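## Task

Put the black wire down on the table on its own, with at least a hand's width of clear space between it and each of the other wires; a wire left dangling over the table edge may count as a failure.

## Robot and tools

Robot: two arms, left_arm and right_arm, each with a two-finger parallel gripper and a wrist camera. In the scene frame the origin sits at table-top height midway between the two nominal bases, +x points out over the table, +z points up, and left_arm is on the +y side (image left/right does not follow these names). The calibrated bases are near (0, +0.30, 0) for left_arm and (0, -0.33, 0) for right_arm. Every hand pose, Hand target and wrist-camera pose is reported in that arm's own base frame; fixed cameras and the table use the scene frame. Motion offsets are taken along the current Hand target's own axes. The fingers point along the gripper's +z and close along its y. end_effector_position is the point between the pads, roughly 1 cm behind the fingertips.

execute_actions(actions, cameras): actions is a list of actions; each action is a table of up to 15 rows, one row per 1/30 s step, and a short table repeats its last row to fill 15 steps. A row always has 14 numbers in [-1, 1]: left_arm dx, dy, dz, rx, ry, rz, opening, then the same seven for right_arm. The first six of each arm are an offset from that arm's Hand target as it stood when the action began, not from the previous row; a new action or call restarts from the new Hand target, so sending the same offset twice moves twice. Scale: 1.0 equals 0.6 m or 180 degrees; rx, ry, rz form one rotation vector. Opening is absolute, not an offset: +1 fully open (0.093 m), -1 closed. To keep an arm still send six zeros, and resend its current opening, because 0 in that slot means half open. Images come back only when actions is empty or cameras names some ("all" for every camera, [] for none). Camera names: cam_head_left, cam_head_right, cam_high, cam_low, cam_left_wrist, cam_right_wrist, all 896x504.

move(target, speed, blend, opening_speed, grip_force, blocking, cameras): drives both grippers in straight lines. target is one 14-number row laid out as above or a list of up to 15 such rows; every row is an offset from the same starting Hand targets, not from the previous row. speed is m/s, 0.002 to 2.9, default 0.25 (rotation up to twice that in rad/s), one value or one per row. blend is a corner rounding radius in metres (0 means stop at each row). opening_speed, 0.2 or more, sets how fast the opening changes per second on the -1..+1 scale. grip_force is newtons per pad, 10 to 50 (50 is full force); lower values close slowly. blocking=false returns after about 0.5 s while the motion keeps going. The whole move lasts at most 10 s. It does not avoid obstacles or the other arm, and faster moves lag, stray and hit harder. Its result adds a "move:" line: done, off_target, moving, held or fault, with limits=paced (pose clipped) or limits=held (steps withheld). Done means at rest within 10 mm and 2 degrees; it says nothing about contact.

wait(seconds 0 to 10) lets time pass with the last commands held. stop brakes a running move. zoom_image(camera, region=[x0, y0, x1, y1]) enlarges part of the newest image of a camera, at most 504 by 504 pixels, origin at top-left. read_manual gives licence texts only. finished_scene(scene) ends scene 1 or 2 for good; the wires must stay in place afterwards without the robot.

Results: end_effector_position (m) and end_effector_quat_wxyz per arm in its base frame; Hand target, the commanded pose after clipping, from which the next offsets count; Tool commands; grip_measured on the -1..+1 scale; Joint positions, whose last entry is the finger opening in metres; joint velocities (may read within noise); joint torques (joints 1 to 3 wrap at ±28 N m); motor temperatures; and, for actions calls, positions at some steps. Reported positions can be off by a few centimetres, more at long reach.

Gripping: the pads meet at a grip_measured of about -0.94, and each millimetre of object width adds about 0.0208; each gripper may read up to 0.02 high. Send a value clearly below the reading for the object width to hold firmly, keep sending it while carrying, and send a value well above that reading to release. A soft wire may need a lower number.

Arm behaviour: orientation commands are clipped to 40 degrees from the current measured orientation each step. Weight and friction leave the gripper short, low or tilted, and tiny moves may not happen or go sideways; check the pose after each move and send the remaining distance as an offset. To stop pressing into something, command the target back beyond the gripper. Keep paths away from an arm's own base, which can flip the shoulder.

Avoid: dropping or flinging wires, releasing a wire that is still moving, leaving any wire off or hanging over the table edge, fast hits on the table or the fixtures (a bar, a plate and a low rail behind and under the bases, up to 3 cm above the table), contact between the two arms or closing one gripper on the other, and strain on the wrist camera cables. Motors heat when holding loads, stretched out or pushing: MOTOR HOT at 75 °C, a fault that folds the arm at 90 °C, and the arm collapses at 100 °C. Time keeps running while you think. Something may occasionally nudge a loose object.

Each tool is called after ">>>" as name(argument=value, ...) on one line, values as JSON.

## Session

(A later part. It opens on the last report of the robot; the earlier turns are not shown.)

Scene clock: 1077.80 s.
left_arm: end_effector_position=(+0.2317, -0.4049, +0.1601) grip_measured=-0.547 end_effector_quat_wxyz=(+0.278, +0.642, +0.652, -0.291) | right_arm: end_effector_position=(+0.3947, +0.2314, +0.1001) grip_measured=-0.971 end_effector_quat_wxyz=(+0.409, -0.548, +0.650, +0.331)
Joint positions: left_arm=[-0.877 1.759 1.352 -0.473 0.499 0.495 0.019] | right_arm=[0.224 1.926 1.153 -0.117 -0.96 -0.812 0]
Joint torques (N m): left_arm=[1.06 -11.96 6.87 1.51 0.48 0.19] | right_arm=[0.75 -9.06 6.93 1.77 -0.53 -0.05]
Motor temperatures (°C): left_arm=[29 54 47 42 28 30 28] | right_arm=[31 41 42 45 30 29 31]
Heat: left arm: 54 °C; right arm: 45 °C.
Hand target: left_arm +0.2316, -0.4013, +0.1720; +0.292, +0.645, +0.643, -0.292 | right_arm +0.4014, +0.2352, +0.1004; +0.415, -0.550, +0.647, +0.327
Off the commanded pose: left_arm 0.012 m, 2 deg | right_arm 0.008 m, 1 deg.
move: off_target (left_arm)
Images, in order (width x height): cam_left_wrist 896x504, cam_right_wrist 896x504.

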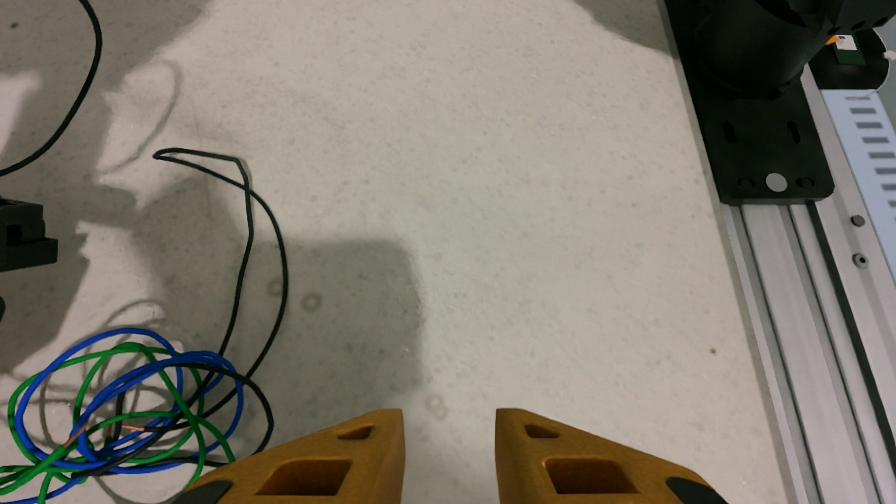

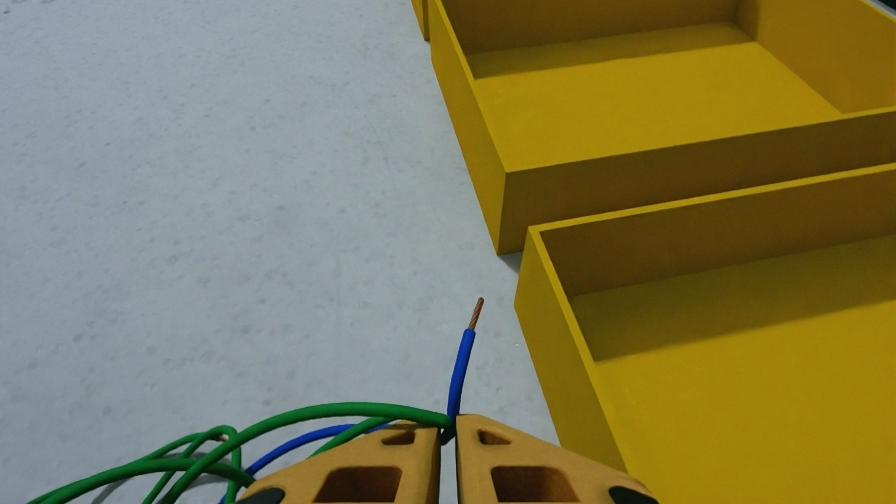

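>>> move(target=[0.005,0.14,0.21,0,0,0.1,-0.5,0,0,0,0,0,0,-1], cameras=["cam_left_wrist","cam_head_left"], speed=0.15)

>>> zoom_image(camera="cam_head_left", region=[420, 110, 570, 260])

Scene clock: 1094.10 s.
left_arm: end_effector_position=(+0.3060, -0.4899, +0.0765) grip_measured=-0.503 end_effector_quat_wxyz=(+0.317, +0.737, +0.545, -0.242) | right_arm: end_effector_position=(+0.3948, +0.2314, +0.1001) grip_measured=-0.971 end_effector_quat_wxyz=(+0.409, -0.548, +0.650, +0.331)
Joint positions: left_arm=[-0.872 2.266 1.755 -0.378 0.499 0.816 0.021] | right_arm=[0.224 1.926 1.153 -0.117 -0.96 -0.812 0]
Joint torques (N m): left_arm=[1.37 -12.46 10.35 1.54 0.56 0.17] | right_arm=[0.75 -9.06 6.9 1.78 -0.53 -0.03]
Heat: left arm: 54 °C; right arm: 45 °C.
Hand target: left_arm +0.3153, -0.4943, +0.0868; +0.334, +0.738, +0.534, -0.243 | right_arm +0.4014, +0.2352, +0.1004; +0.415, -0.550, +0.647, +0.327
Off the commanded pose: left_arm 0.015 m, 2 deg | right_arm 0.008 m, 1 deg.
move: off_target (left_arm)
Images, in order (width x height): cam_head_left 896x504, cam_left_wrist 896x504.

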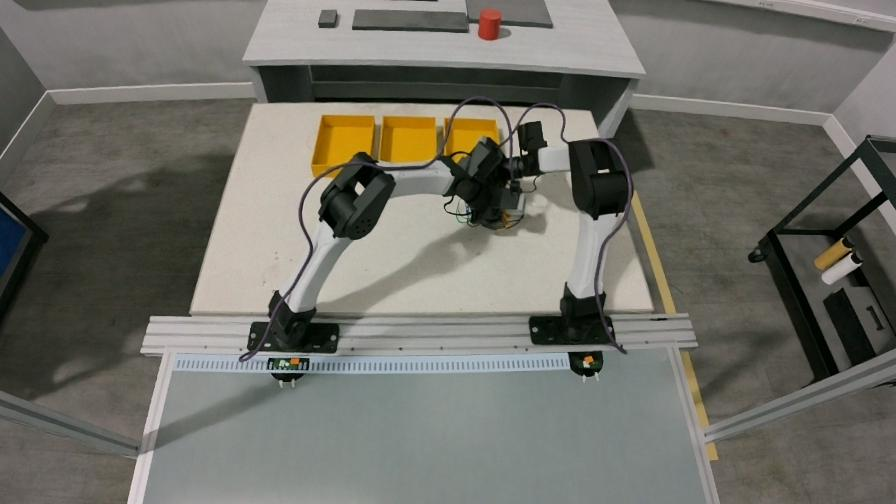

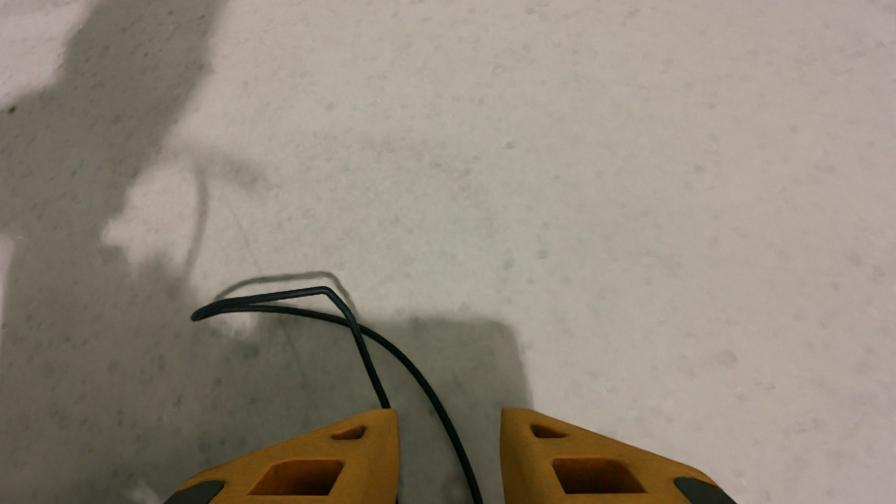

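Scaled by 3.360 from the camera's 896x504 image, which has a finer 1280x720 frame.

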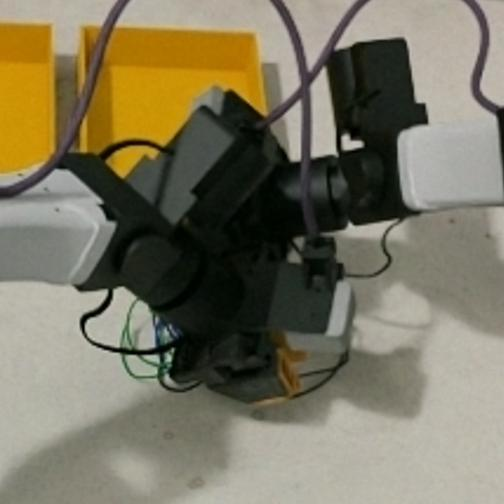

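>>> move(target=[[0.059,-0.004,0.055,0,0,0,-0.5,0,0,0,0,0,0,-1],[0.059,-0.004,0.057,0,0,0,-1,0,0,0,0,0,0,-1]], cameras=["cam_left_wrist","cam_head_left"], speed=0.1)

Scene clock: 1107.03 s.
left_arm: end_effector_position=(+0.3127, -0.4906, +0.0500) grip_measured=-0.503 end_effector_quat_wxyz=(+0.312, +0.738, +0.548, -0.241) | right_arm: end_effector_position=(+0.3948, +0.2314, +0.1001) grip_measured=-0.971 end_effector_quat_wxyz=(+0.410, -0.548, +0.650, +0.331)
Joint positions: left_arm=[-0.864 2.323 1.753 -0.334 0.501 0.823 0.021] | right_arm=[0.224 1.926 1.153 -0.117 -0.96 -0.812 0]
Joint torques (N m): left_arm=[0.38 -14.06 7.34 1.53 0.42 0.03] | right_arm=[0.75 -9.05 6.93 1.76 -0.53 -0.03]
Motor temperatures (°C): left_arm=[29 55 48 42 28 30 28] | right_arm=[31 43 44 45 30 29 31]
Heat: left arm: 55 °C; right arm: 45 °C.
Hand target: left_arm +0.3136, -0.4919, +0.0548; +0.318, +0.737, +0.546, -0.240 (not the last commanded pose) | right_arm +0.4014, +0.2352, +0.1004; +0.415, -0.550, +0.647, +0.327
Tool commands: left_gripper/opening=-0.5 right_gripper/opening=-1.0
Off the commanded pose: left_arm 0.018 m, 3 deg | right_arm 0.008 m, 1 deg.
move: held (left_arm; a check stopped the path); path passed 0 of 2 targets; target 2's new opening was not sent; limits=held
pose unreachable (left arm): on one or more control steps of this call, first in action 0 (counted from 0), this arm could not follow its commanded pose, so it was not sent that pose on those steps. It may still have moved: this result reports where it is.
cause: moving toward the commanded pose would bring a part of the arm too close to another arm (this arm's wrist (the part past joint 4) and the right arm's wrist camera, 5 mm apart when this arm was first held).
Images, in order (width x height): cam_head_left 896x504, cam_left_wrist 896x504.

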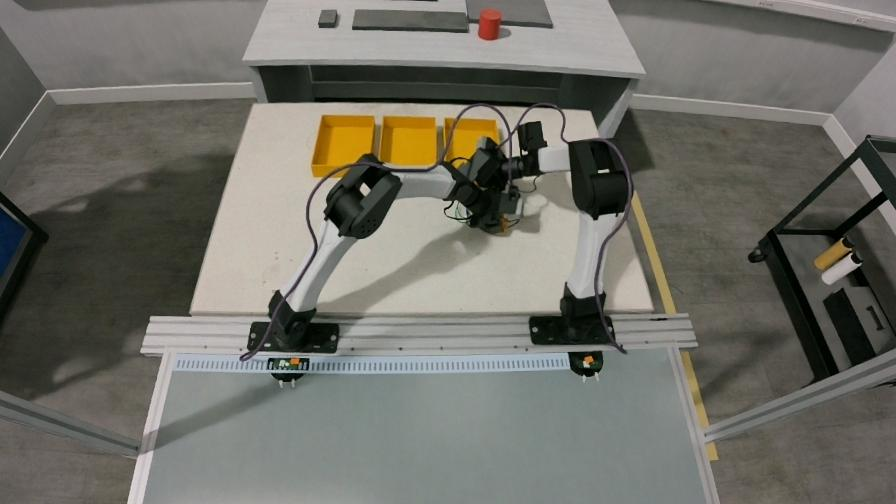

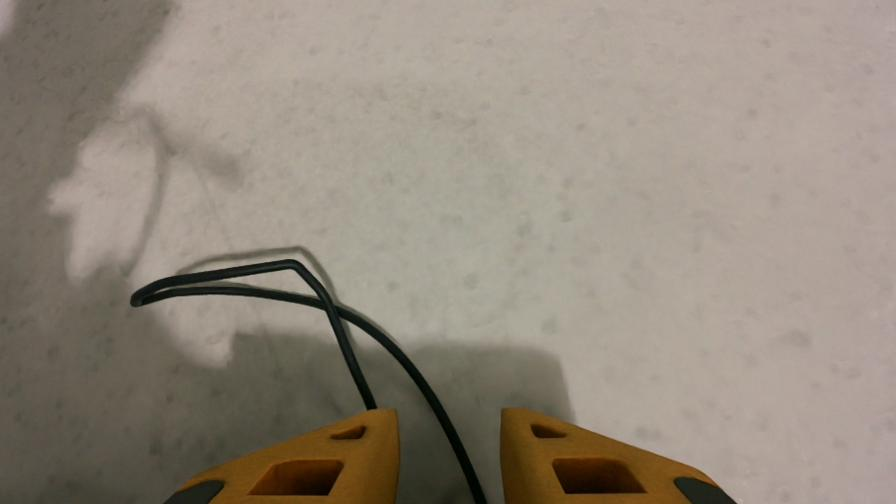

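>>> move(target=[[0,0,0,0,0,0,-0.5,0,-0.02,0,0,0,0.2,-1],[0.031,-0.006,0.036,0,0,0,-0.5,0,-0.02,0,0,0,0.2,-1],[0.031,-0.006,0.037,0,0,0,-1,0,-0.02,0,0,0,0.2,-1]], cameras=["cam_left_wrist","cam_head_left"], speed=0.12)

Scene clock: 1124.10 s.
left_arm: end_effector_position=(+0.3159, -0.4947, +0.0382) grip_measured=-0.983 end_effector_quat_wxyz=(+0.321, +0.736, +0.544, -0.243) | right_arm: end_effector_position=(+0.4085, +0.2345, +0.1043) grip_measured=-0.971 end_effector_quat_wxyz=(+0.300, -0.330, +0.781, +0.437)
Joint positions: left_arm=[-0.862 2.352 1.74 -0.27 0.509 0.822 0] | right_arm=[0.224 1.96 1.209 -0.119 -0.96 -0.199 0]
Joint torques (N m): left_arm=[0.17 -11.73 6.31 1.73 0.32 0.02] | right_arm=[-0.23 -9.18 7.08 1.49 -0.6 -0.06]
Motor temperatures (°C): left_arm=[29 60 49 42 28 30 28] | right_arm=[31 44 45 44 30 29 31]
Heat: left arm: 60 °C; right arm: 45 °C.
Hand target: left_arm +0.3154, -0.4953, +0.0259; +0.318, +0.737, +0.546, -0.240 | right_arm +0.4132, +0.2330, +0.1008; +0.293, -0.323, +0.785, +0.439
Off the commanded pose: left_arm 0.012 m, 1 deg | right_arm 0.006 m, 1 deg.
move: off_target (left_arm); target 3's new opening was sent with left_arm's hand 0.014 m and 1 deg from that target
Images, in order (width x height): cam_head_left 896x504, cam_left_wrist 896x504.

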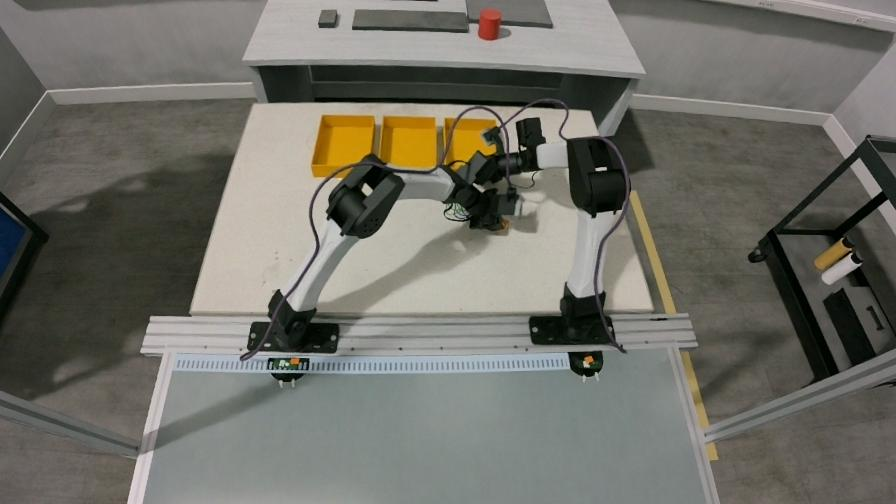

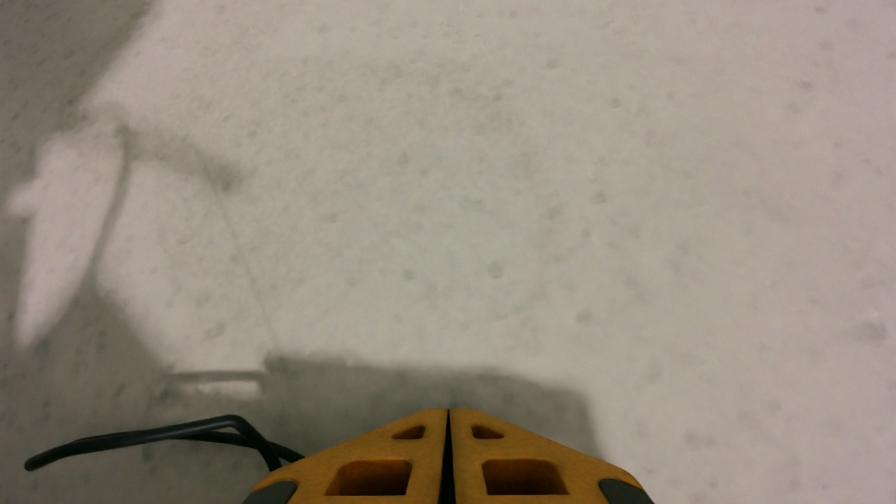

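>>> move(target=[[0,-0.02,-0.12,0,0,0,-0.5,0,0,0,0,0,0,-1],[0,-0.15,-0.28,0,0,-0.1,-0.5,0,0,0,0,0,-0.1,-1],[0,-0.15,-0.28,0,0,-0.1,-0.5,0.123,0.035,0.019,0,0,-0.2,-1]], cameras=["cam_left_wrist","cam_head_left","cam_right_wrist"], speed=0.2, blend=0.02)

>>> zoom_image(camera="cam_head_left", region=[420, 110, 570, 260])

Scene clock: 1146.63 s.
left_arm: end_effector_position=(+0.2303, -0.3569, +0.1105) grip_measured=-0.503 end_effector_quat_wxyz=(+0.266, +0.648, +0.656, -0.281) | right_arm: end_effector_position=(+0.3602, +0.2296, +0.0468) grip_measured=-0.971 end_effector_quat_wxyz=(+0.414, -0.541, +0.653, +0.331)
Joint positions: left_arm=[-0.794 1.694 1.104 -0.364 0.535 0.589 0.021] | right_arm=[0.242 1.946 0.893 0.208 -0.945 -0.758 0]
Joint torques (N m): left_arm=[1.24 -11.08 6.49 1.39 0.59 -0.04] | right_arm=[1.43 -12.57 3.43 1.54 -0.49 -0.25]
Motor temperatures (°C): left_arm=[29 60 47 42 28 30 28] | right_arm=[31 45 45 43 30 29 31]
Heat: left arm: 60 °C; right arm: 45 °C.
Hand target: left_arm +0.2305, -0.3543, +0.1220; +0.276, +0.643, +0.655, -0.287 | right_arm +0.3535, +0.2331, +0.0513; +0.415, -0.550, +0.647, +0.327
Off the commanded pose: left_arm 0.012 m, 2 deg | right_arm 0.009 m, 1 deg.
move: off_target (left_arm)
Images, in order (width x height): cam_head_left 896x504, cam_left_wrist 896x504, cam_right_wrist 896x504.

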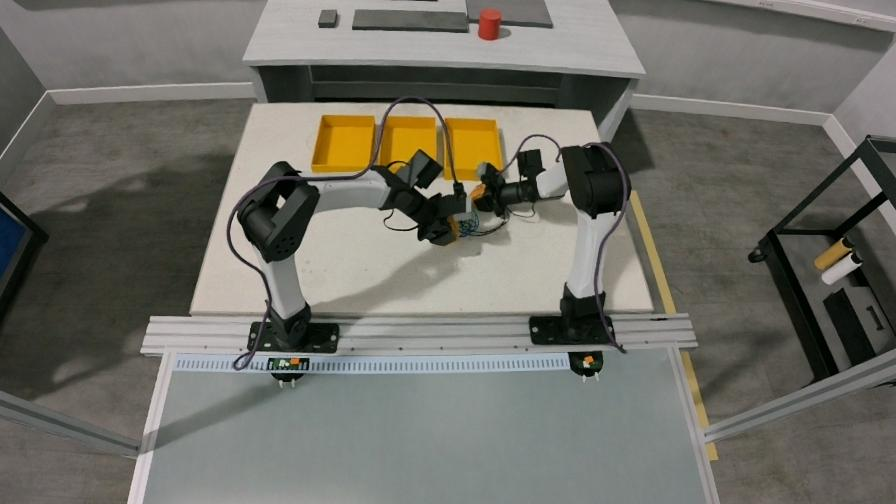

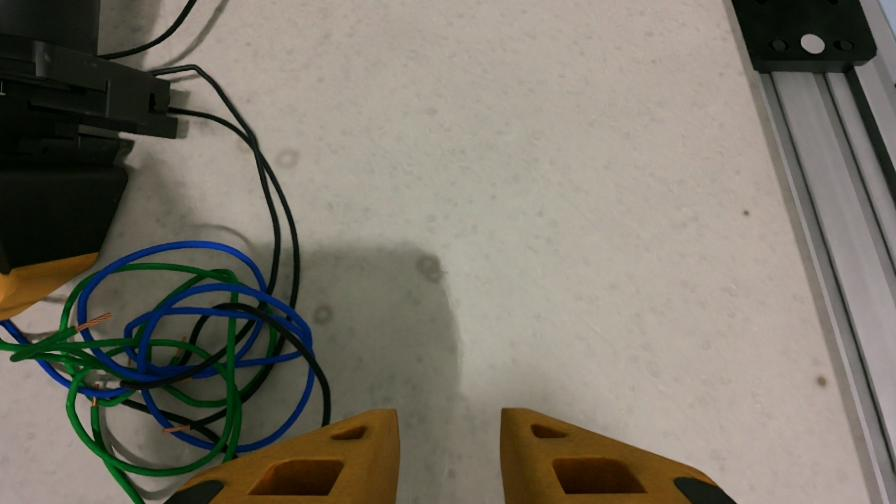

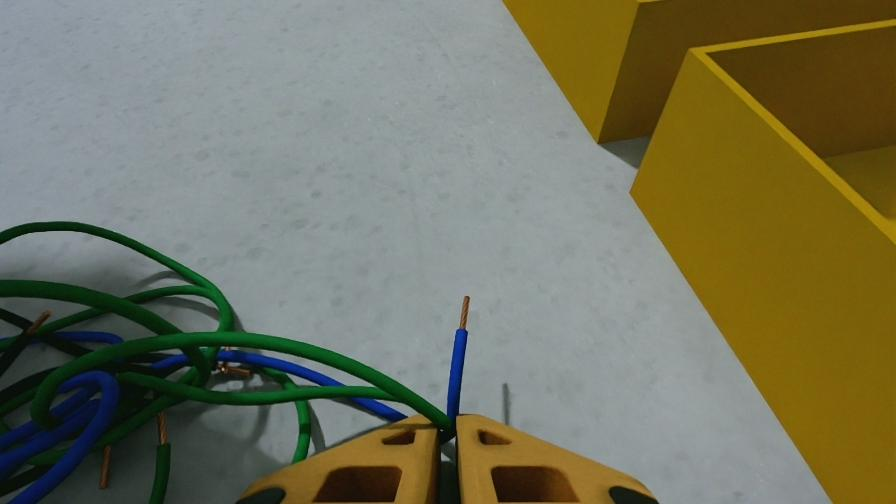

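Scaled by 3.360 from the camera's 896x504 image, which has a finer 1280x720 frame.

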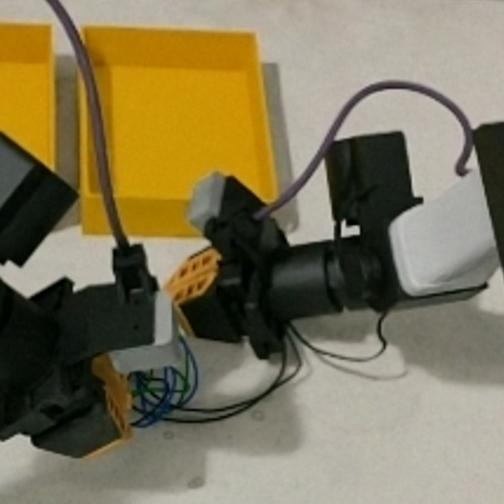

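>>> move(target=[[0,0,0,0,0,0,-0.5,0.015,0,0.0,0,0,0,-1],[0,0,0,0,0,0,-0.5,0.015,0,0.0,0,0,0,-0.3],[0,0,0,0,0,0,-0.5,-0.06,0,-0.08,0,0,0,-0.3],[0,0,0,0,0,0,-0.5,-0.3,0,-0.12,0,0,0,-0.3]], cameras=["cam_left_wrist","cam_head_left","cam_right_wrist"], speed=0.15, blend=[0,0,0.02,0])

>>> zoom_image(camera="cam_head_left", region=[420, 110, 570, 260])

Scene clock: 1160.50 s.
left_arm: end_effector_position=(+0.2303, -0.3569, +0.1105) grip_measured=-0.503 end_effector_quat_wxyz=(+0.266, +0.648, +0.656, -0.281) | right_arm: end_effector_position=(+0.3529, +0.2483, +0.2260) grip_measured=-0.303 end_effector_quat_wxyz=(+0.401, -0.546, +0.655, +0.334)
Joint positions: left_arm=[-0.794 1.694 1.104 -0.364 0.535 0.589 0.021] | right_arm=[0.3 1.646 1.328 -0.516 -0.91 -0.717 0.031]
Joint torques (N m): left_arm=[1.25 -11.07 6.52 1.4 0.59 -0.05] | right_arm=[0.75 -11.85 7.76 1.51 -0.48 -0.05]
Motor temperatures (°C): left_arm=[29 59 46 41 28 30 28] | right_arm=[31 47 43 44 30 29 31]
Heat: left arm: 59 °C; right arm: 47 °C.
Hand target: left_arm +0.2305, -0.3543, +0.1220; +0.276, +0.643, +0.655, -0.287 | right_arm +0.3500, +0.2491, +0.2445; +0.415, -0.550, +0.647, +0.327
Off the commanded pose: left_arm 0.012 m, 2 deg | right_arm 0.019 m, 2 deg.
move: off_target (left_arm, right_arm)
Images, in order (width x height): cam_head_left 896x504, cam_left_wrist 896x504, cam_right_wrist 896x504.

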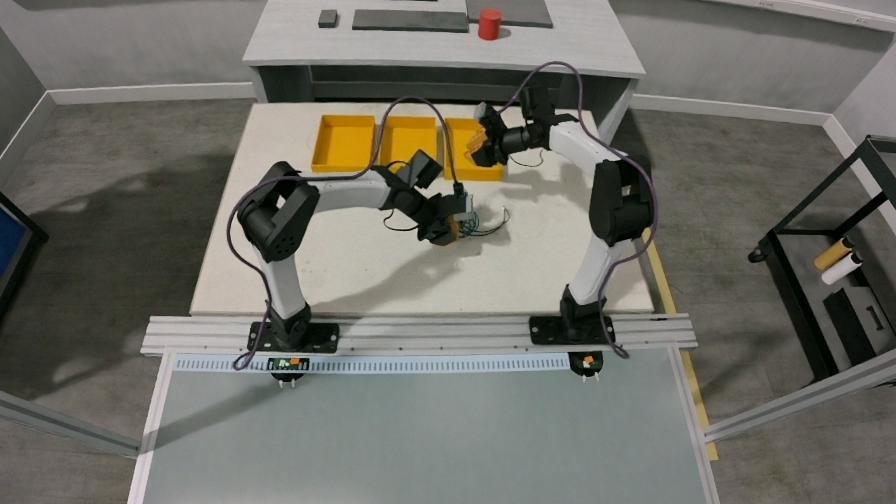

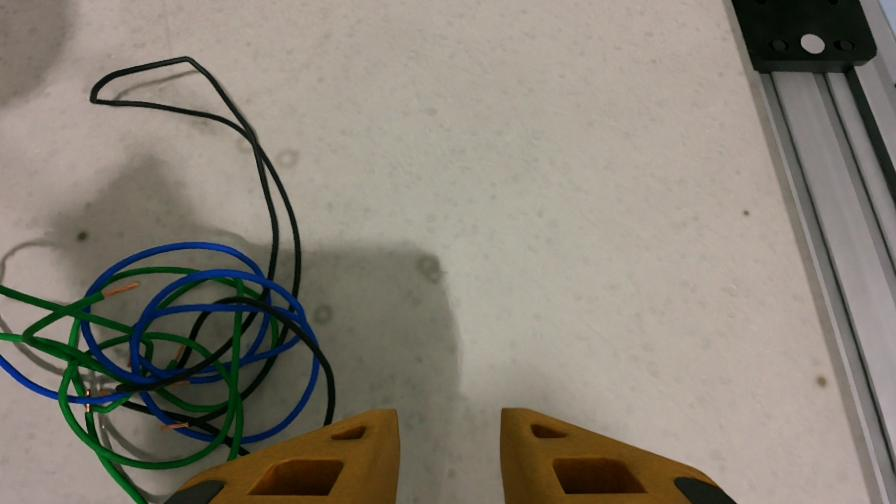

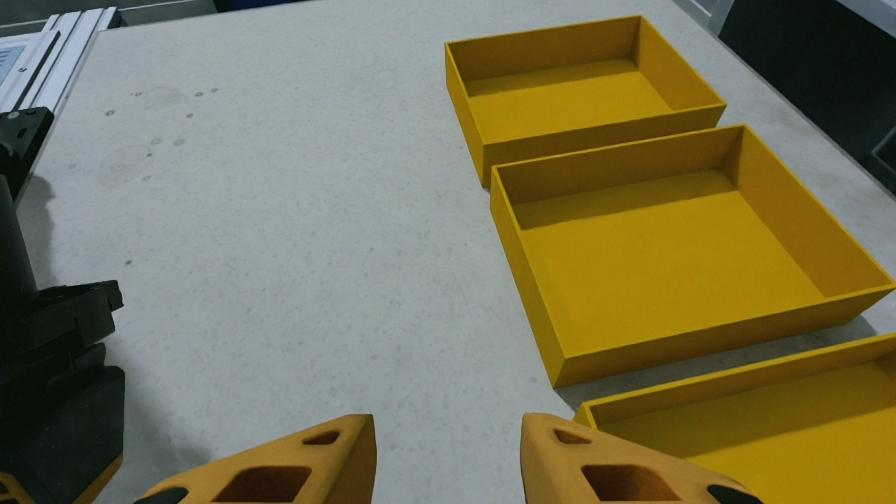

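Scaled by 3.360 from the camera's 896x504 image, which has a finer 1280x720 frame.

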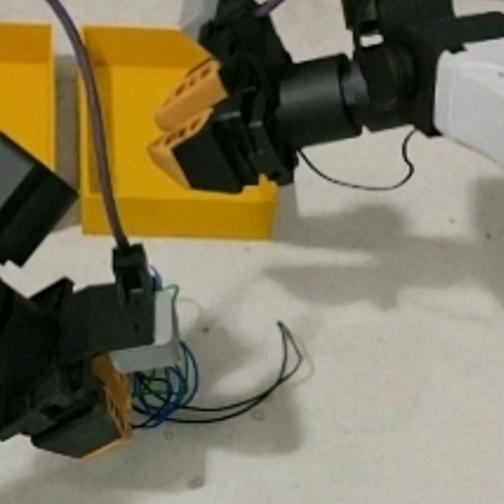

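>>> move(target=[[-0.057,0.125,0.166,0,0,0,-0.35,-0.05,0,-0.15,0,0,0,-0.3],[-0.008,0.125,0.212,0,0,0,-0.35,-0.05,0,-0.15,0,0,0,-0.3]], cameras=["cam_left_wrist","cam_head_left"], speed=0.15, blend=0.01)

>>> zoom_image(camera="cam_head_left", region=[420, 110, 570, 260])

Scene clock: 1193.60 s.
left_arm: end_effector_position=(+0.3050, -0.4485, +0.0436) grip_measured=-0.353 end_effector_quat_wxyz=(+0.276, +0.644, +0.652, -0.288) | right_arm: end_effector_position=(+0.3390, +0.1855, +0.2976) grip_measured=-0.303 end_effector_quat_wxyz=(+0.402, -0.546, +0.656, +0.331)
Joint positions: left_arm=[-0.814 2.199 1.506 -0.222 0.536 0.557 0.028] | right_arm=[0.123 1.611 1.616 -1.038 -1.009 -0.963 0.031]
Joint torques (N m): left_arm=[0.1 -11.22 6.2 1.69 0.36 -0.05] | right_arm=[-0.38 -9.58 7.43 1.16 -0.82 -0.22]
Motor temperatures (°C): left_arm=[29 57 46 40 28 30 28] | right_arm=[31 49 44 43 30 29 30]
Heat: left arm: 57 °C; right arm: 49 °C.
Hand target: left_arm +0.3046, -0.4498, +0.0371; +0.276, +0.643, +0.655, -0.287 | right_arm +0.3356, +0.1831, +0.3112; +0.415, -0.550, +0.647, +0.327
Off the commanded pose: left_arm 0.007 m, 0 deg | right_arm 0.014 m, 2 deg.
move: off_target (right_arm)
Images, in order (width x height): cam_head_left 896x504, cam_left_wrist 896x504.

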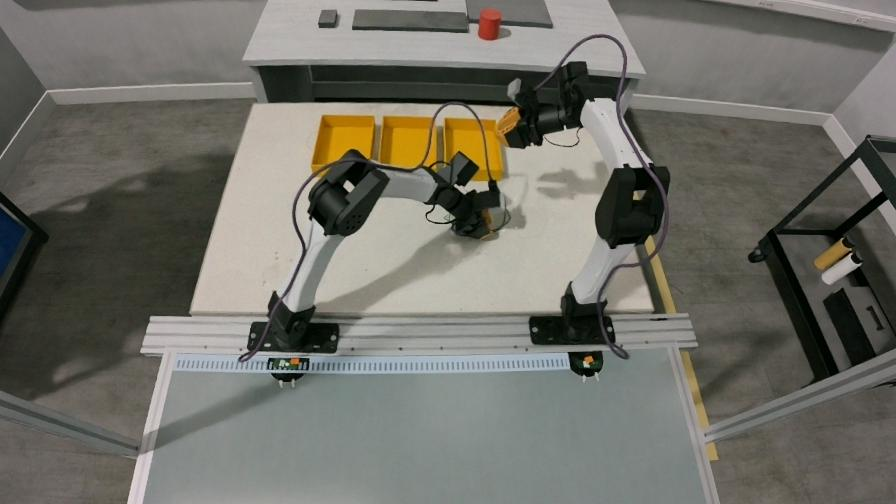

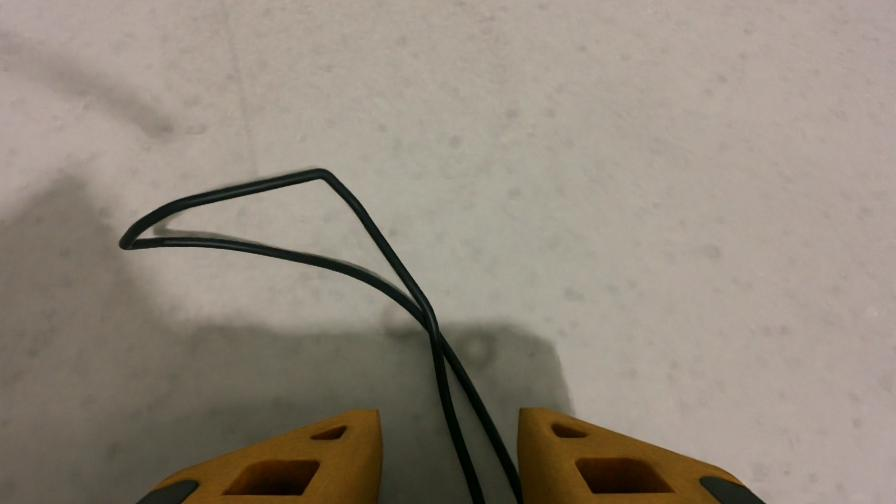

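Scaled by 3.360 from the camera's 896x504 image, which has a finer 1280x720 frame.

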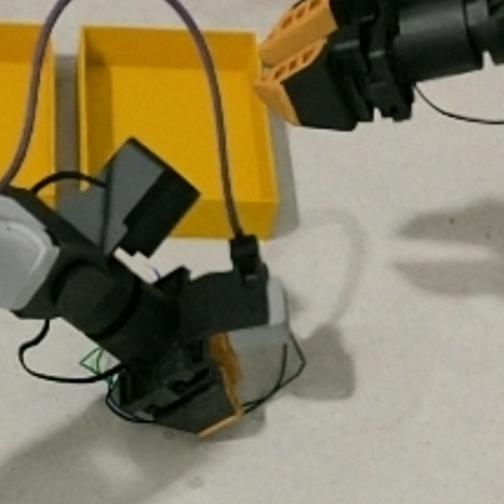

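>>> move(target=[[0,0.006,0.042,0,0,0,-0.35,0,0,0,0,0,0,-0.3],[0.0,0.006,0.042,0,0,0,-1,0,0,0,0,0,0,-0.3]], cameras=["cam_left_wrist","cam_head_left"], speed=0.08)

Scene clock: 1202.67 s.
left_arm: end_effector_position=(+0.3061, -0.4655, +0.0366) grip_measured=-0.978 end_effector_quat_wxyz=(+0.284, +0.643, +0.645, -0.299) | right_arm: end_effector_position=(+0.3388, +0.1855, +0.2975) grip_measured=-0.303 end_effector_quat_wxyz=(+0.402, -0.546, +0.656, +0.331)
Joint positions: left_arm=[-0.831 2.254 1.547 -0.176 0.547 0.535 0] | right_arm=[0.123 1.611 1.616 -1.04 -1.009 -0.964 0.031]
Joint torques (N m): left_arm=[-0.32 -9.24 8.1 1.54 0.08 -0.01] | right_arm=[-0.4 -9.59 7.42 1.17 -0.82 -0.23]
Motor temperatures (°C): left_arm=[29 56 46 41 28 30 28] | right_arm=[31 49 44 42 30 29 29]
Heat: left arm: 56 °C; right arm: 49 °C.
Hand target: left_arm +0.3080, -0.4682, +0.0198; +0.276, +0.643, +0.655, -0.287 | right_arm +0.3356, +0.1831, +0.3112; +0.415, -0.550, +0.647, +0.327
Off the commanded pose: left_arm 0.017 m, 2 deg | right_arm 0.014 m, 2 deg.
move: off_target (left_arm, right_arm); target 2's new opening was sent with left_arm's hand 0.018 m and 1 deg from that target
Images, in order (width x height): cam_head_left 896x504, cam_left_wrist 896x504.

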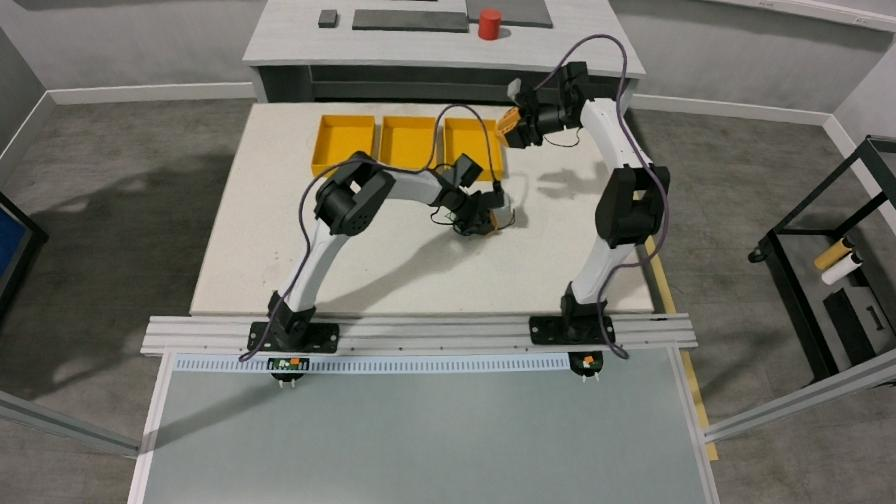

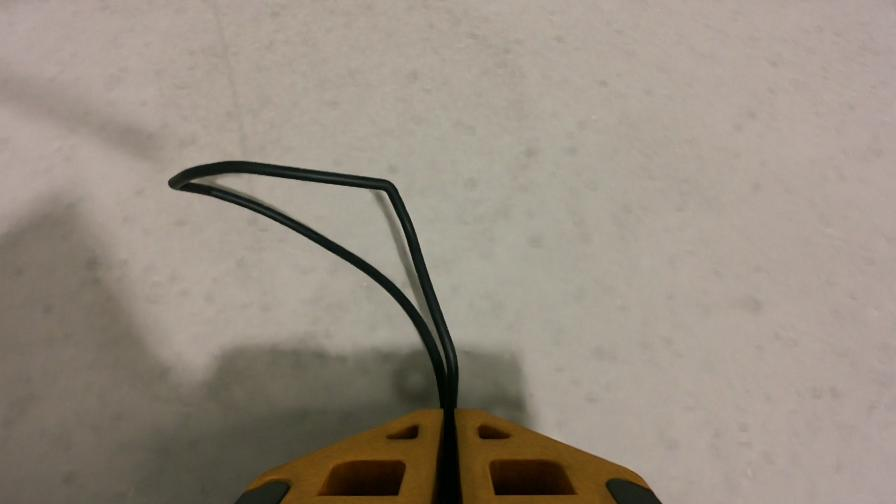

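>>> move(target=[-0.075,-0.05,-0.53,0,0,0,-1,0,0,0,0,0,0,-0.3], cameras=["cam_left_wrist","cam_head_left","cam_right_wrist","cam_high"], speed=0.15)

>>> zoom_image(camera="cam_high", region=[320, 200, 440, 340])

>>> zoom_image(camera="cam_head_left", region=[390, 130, 510, 250])

Scene clock: 1215.17 s.
left_arm: end_effector_position=(+0.2812, -0.2670, +0.2487) grip_measured=-0.978 end_effector_quat_wxyz=(+0.247, +0.636, +0.671, -0.289) | right_arm: end_effector_position=(+0.3388, +0.1855, +0.2975) grip_measured=-0.303 end_effector_quat_wxyz=(+0.402, -0.546, +0.656, +0.331)
Joint positions: left_arm=[-0.477 1.687 1.692 -1.186 0.696 0.897 0] | right_arm=[0.123 1.611 1.616 -1.04 -1.009 -0.964 0.031]
Joint torques (N m): left_arm=[0.91 -10.14 9.81 0.97 0.73 0.21] | right_arm=[-0.38 -9.58 7.43 1.17 -0.82 -0.23]
Motor temperatures (°C): left_arm=[29 55 47 41 28 30 28] | right_arm=[31 49 43 41 30 29 29]
Heat: left arm: 55 °C; right arm: 49 °C.
Hand target: left_arm +0.2814, -0.2669, +0.2704; +0.276, +0.643, +0.655, -0.287 | right_arm +0.3356, +0.1831, +0.3112; +0.415, -0.550, +0.647, +0.327
Off the commanded pose: left_arm 0.022 m, 4 deg | right_arm 0.014 m, 2 deg.
move: off_target (left_arm, right_arm)
Images, in order (width x height): cam_head_left 896x504, cam_high 896x504, cam_left_wrist 896x504, cam_right_wrist 896x504.

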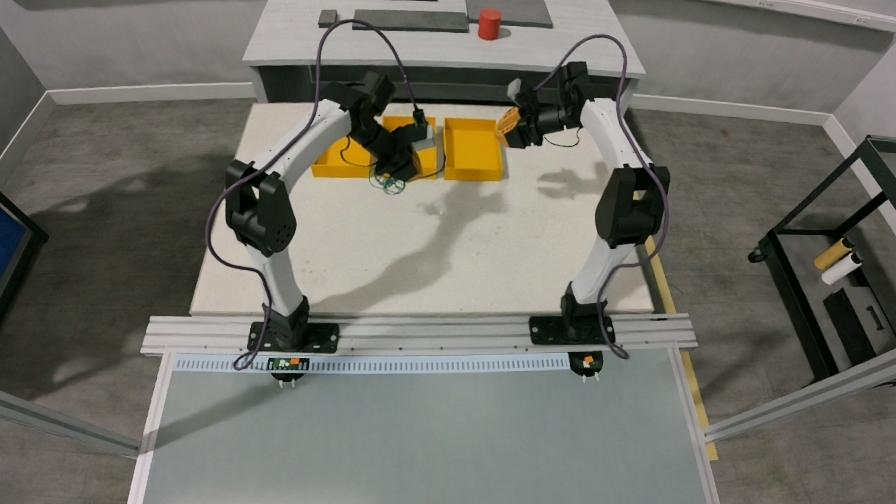

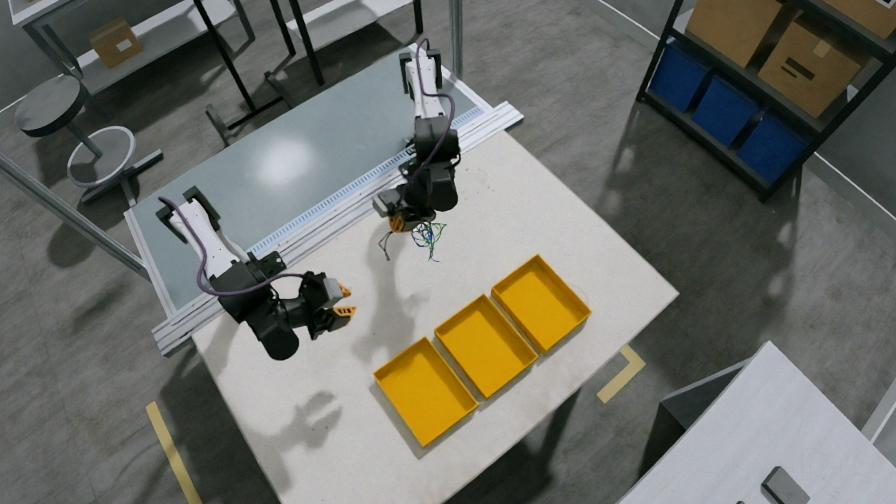

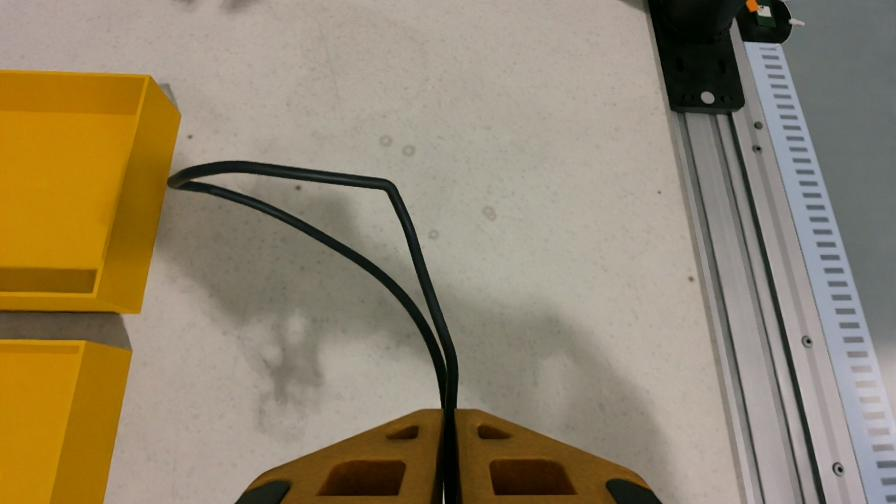

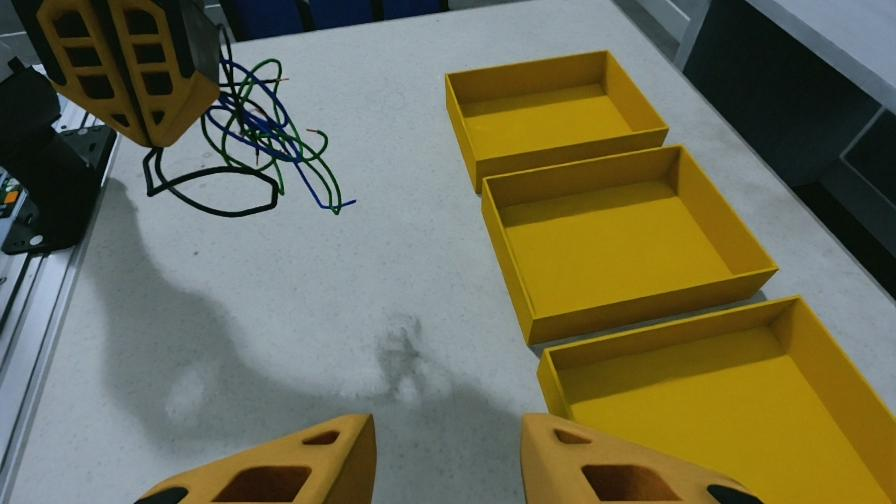

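Scaled by 3.600 from the camera's 896x504 image, which has a finer 1280x720 frame.

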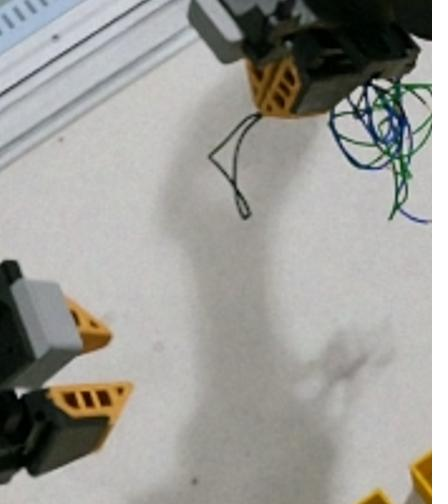

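Scaled by 4.200 from the camera's 896x504 image, which has a finer 1280x720 frame.

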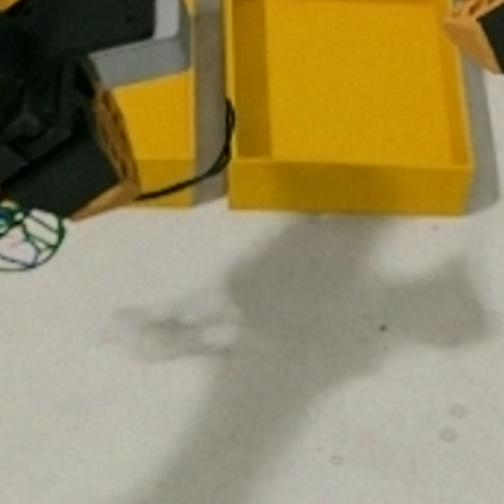

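>>> move(target=[0,0,0,0,0,0,-1,-0.008,0.113,0.13,0,0,0,-0.3], cameras=["cam_right_wrist","cam_high"], speed=0.2)

Scene clock: 1250.40 s.
left_arm: end_effector_position=(+0.2811, -0.2669, +0.2487) grip_measured=-0.978 end_effector_quat_wxyz=(+0.247, +0.636, +0.671, -0.289) | right_arm: end_effector_position=(+0.2879, +0.2666, +0.2683) grip_measured=-0.303 end_effector_quat_wxyz=(+0.399, -0.548, +0.656, +0.332)
Joint positions: left_arm=[-0.477 1.687 1.692 -1.187 0.696 0.898 0] | right_arm=[0.429 1.422 1.265 -0.579 -0.815 -0.585 0.031]
Joint torques (N m): left_arm=[0.92 -10.15 9.83 0.97 0.74 0.21] | right_arm=[0.83 -9.91 5.46 2.03 -0.4 -0.04]
Motor temperatures (°C): left_arm=[29 51 52 39 29 30 29] | right_arm=[31 48 43 40 30 29 29]
Heat: left arm: 52 °C; right arm: 48 °C.
Hand target: left_arm +0.2814, -0.2669, +0.2704; +0.276, +0.643, +0.655, -0.287 | right_arm +0.2830, +0.2661, +0.2787; +0.414, -0.550, +0.647, +0.327
Off the commanded pose: left_arm 0.022 m, 4 deg | right_arm 0.012 m, 2 deg.
move: off_target (left_arm, right_arm)
Images, in order (width x height): cam_high 896x504, cam_right_wrist 896x504.

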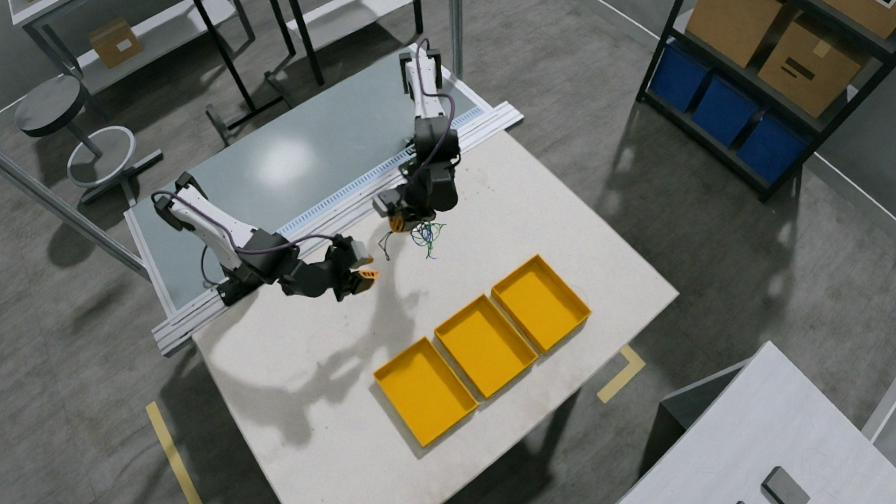

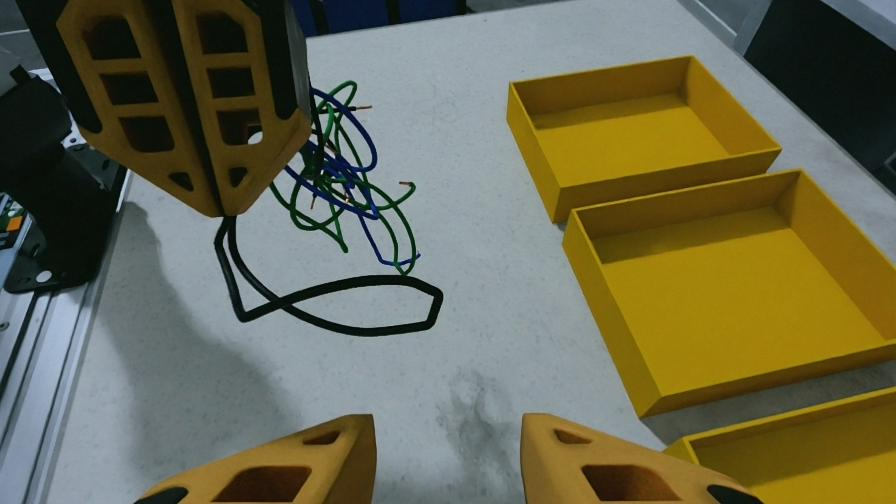

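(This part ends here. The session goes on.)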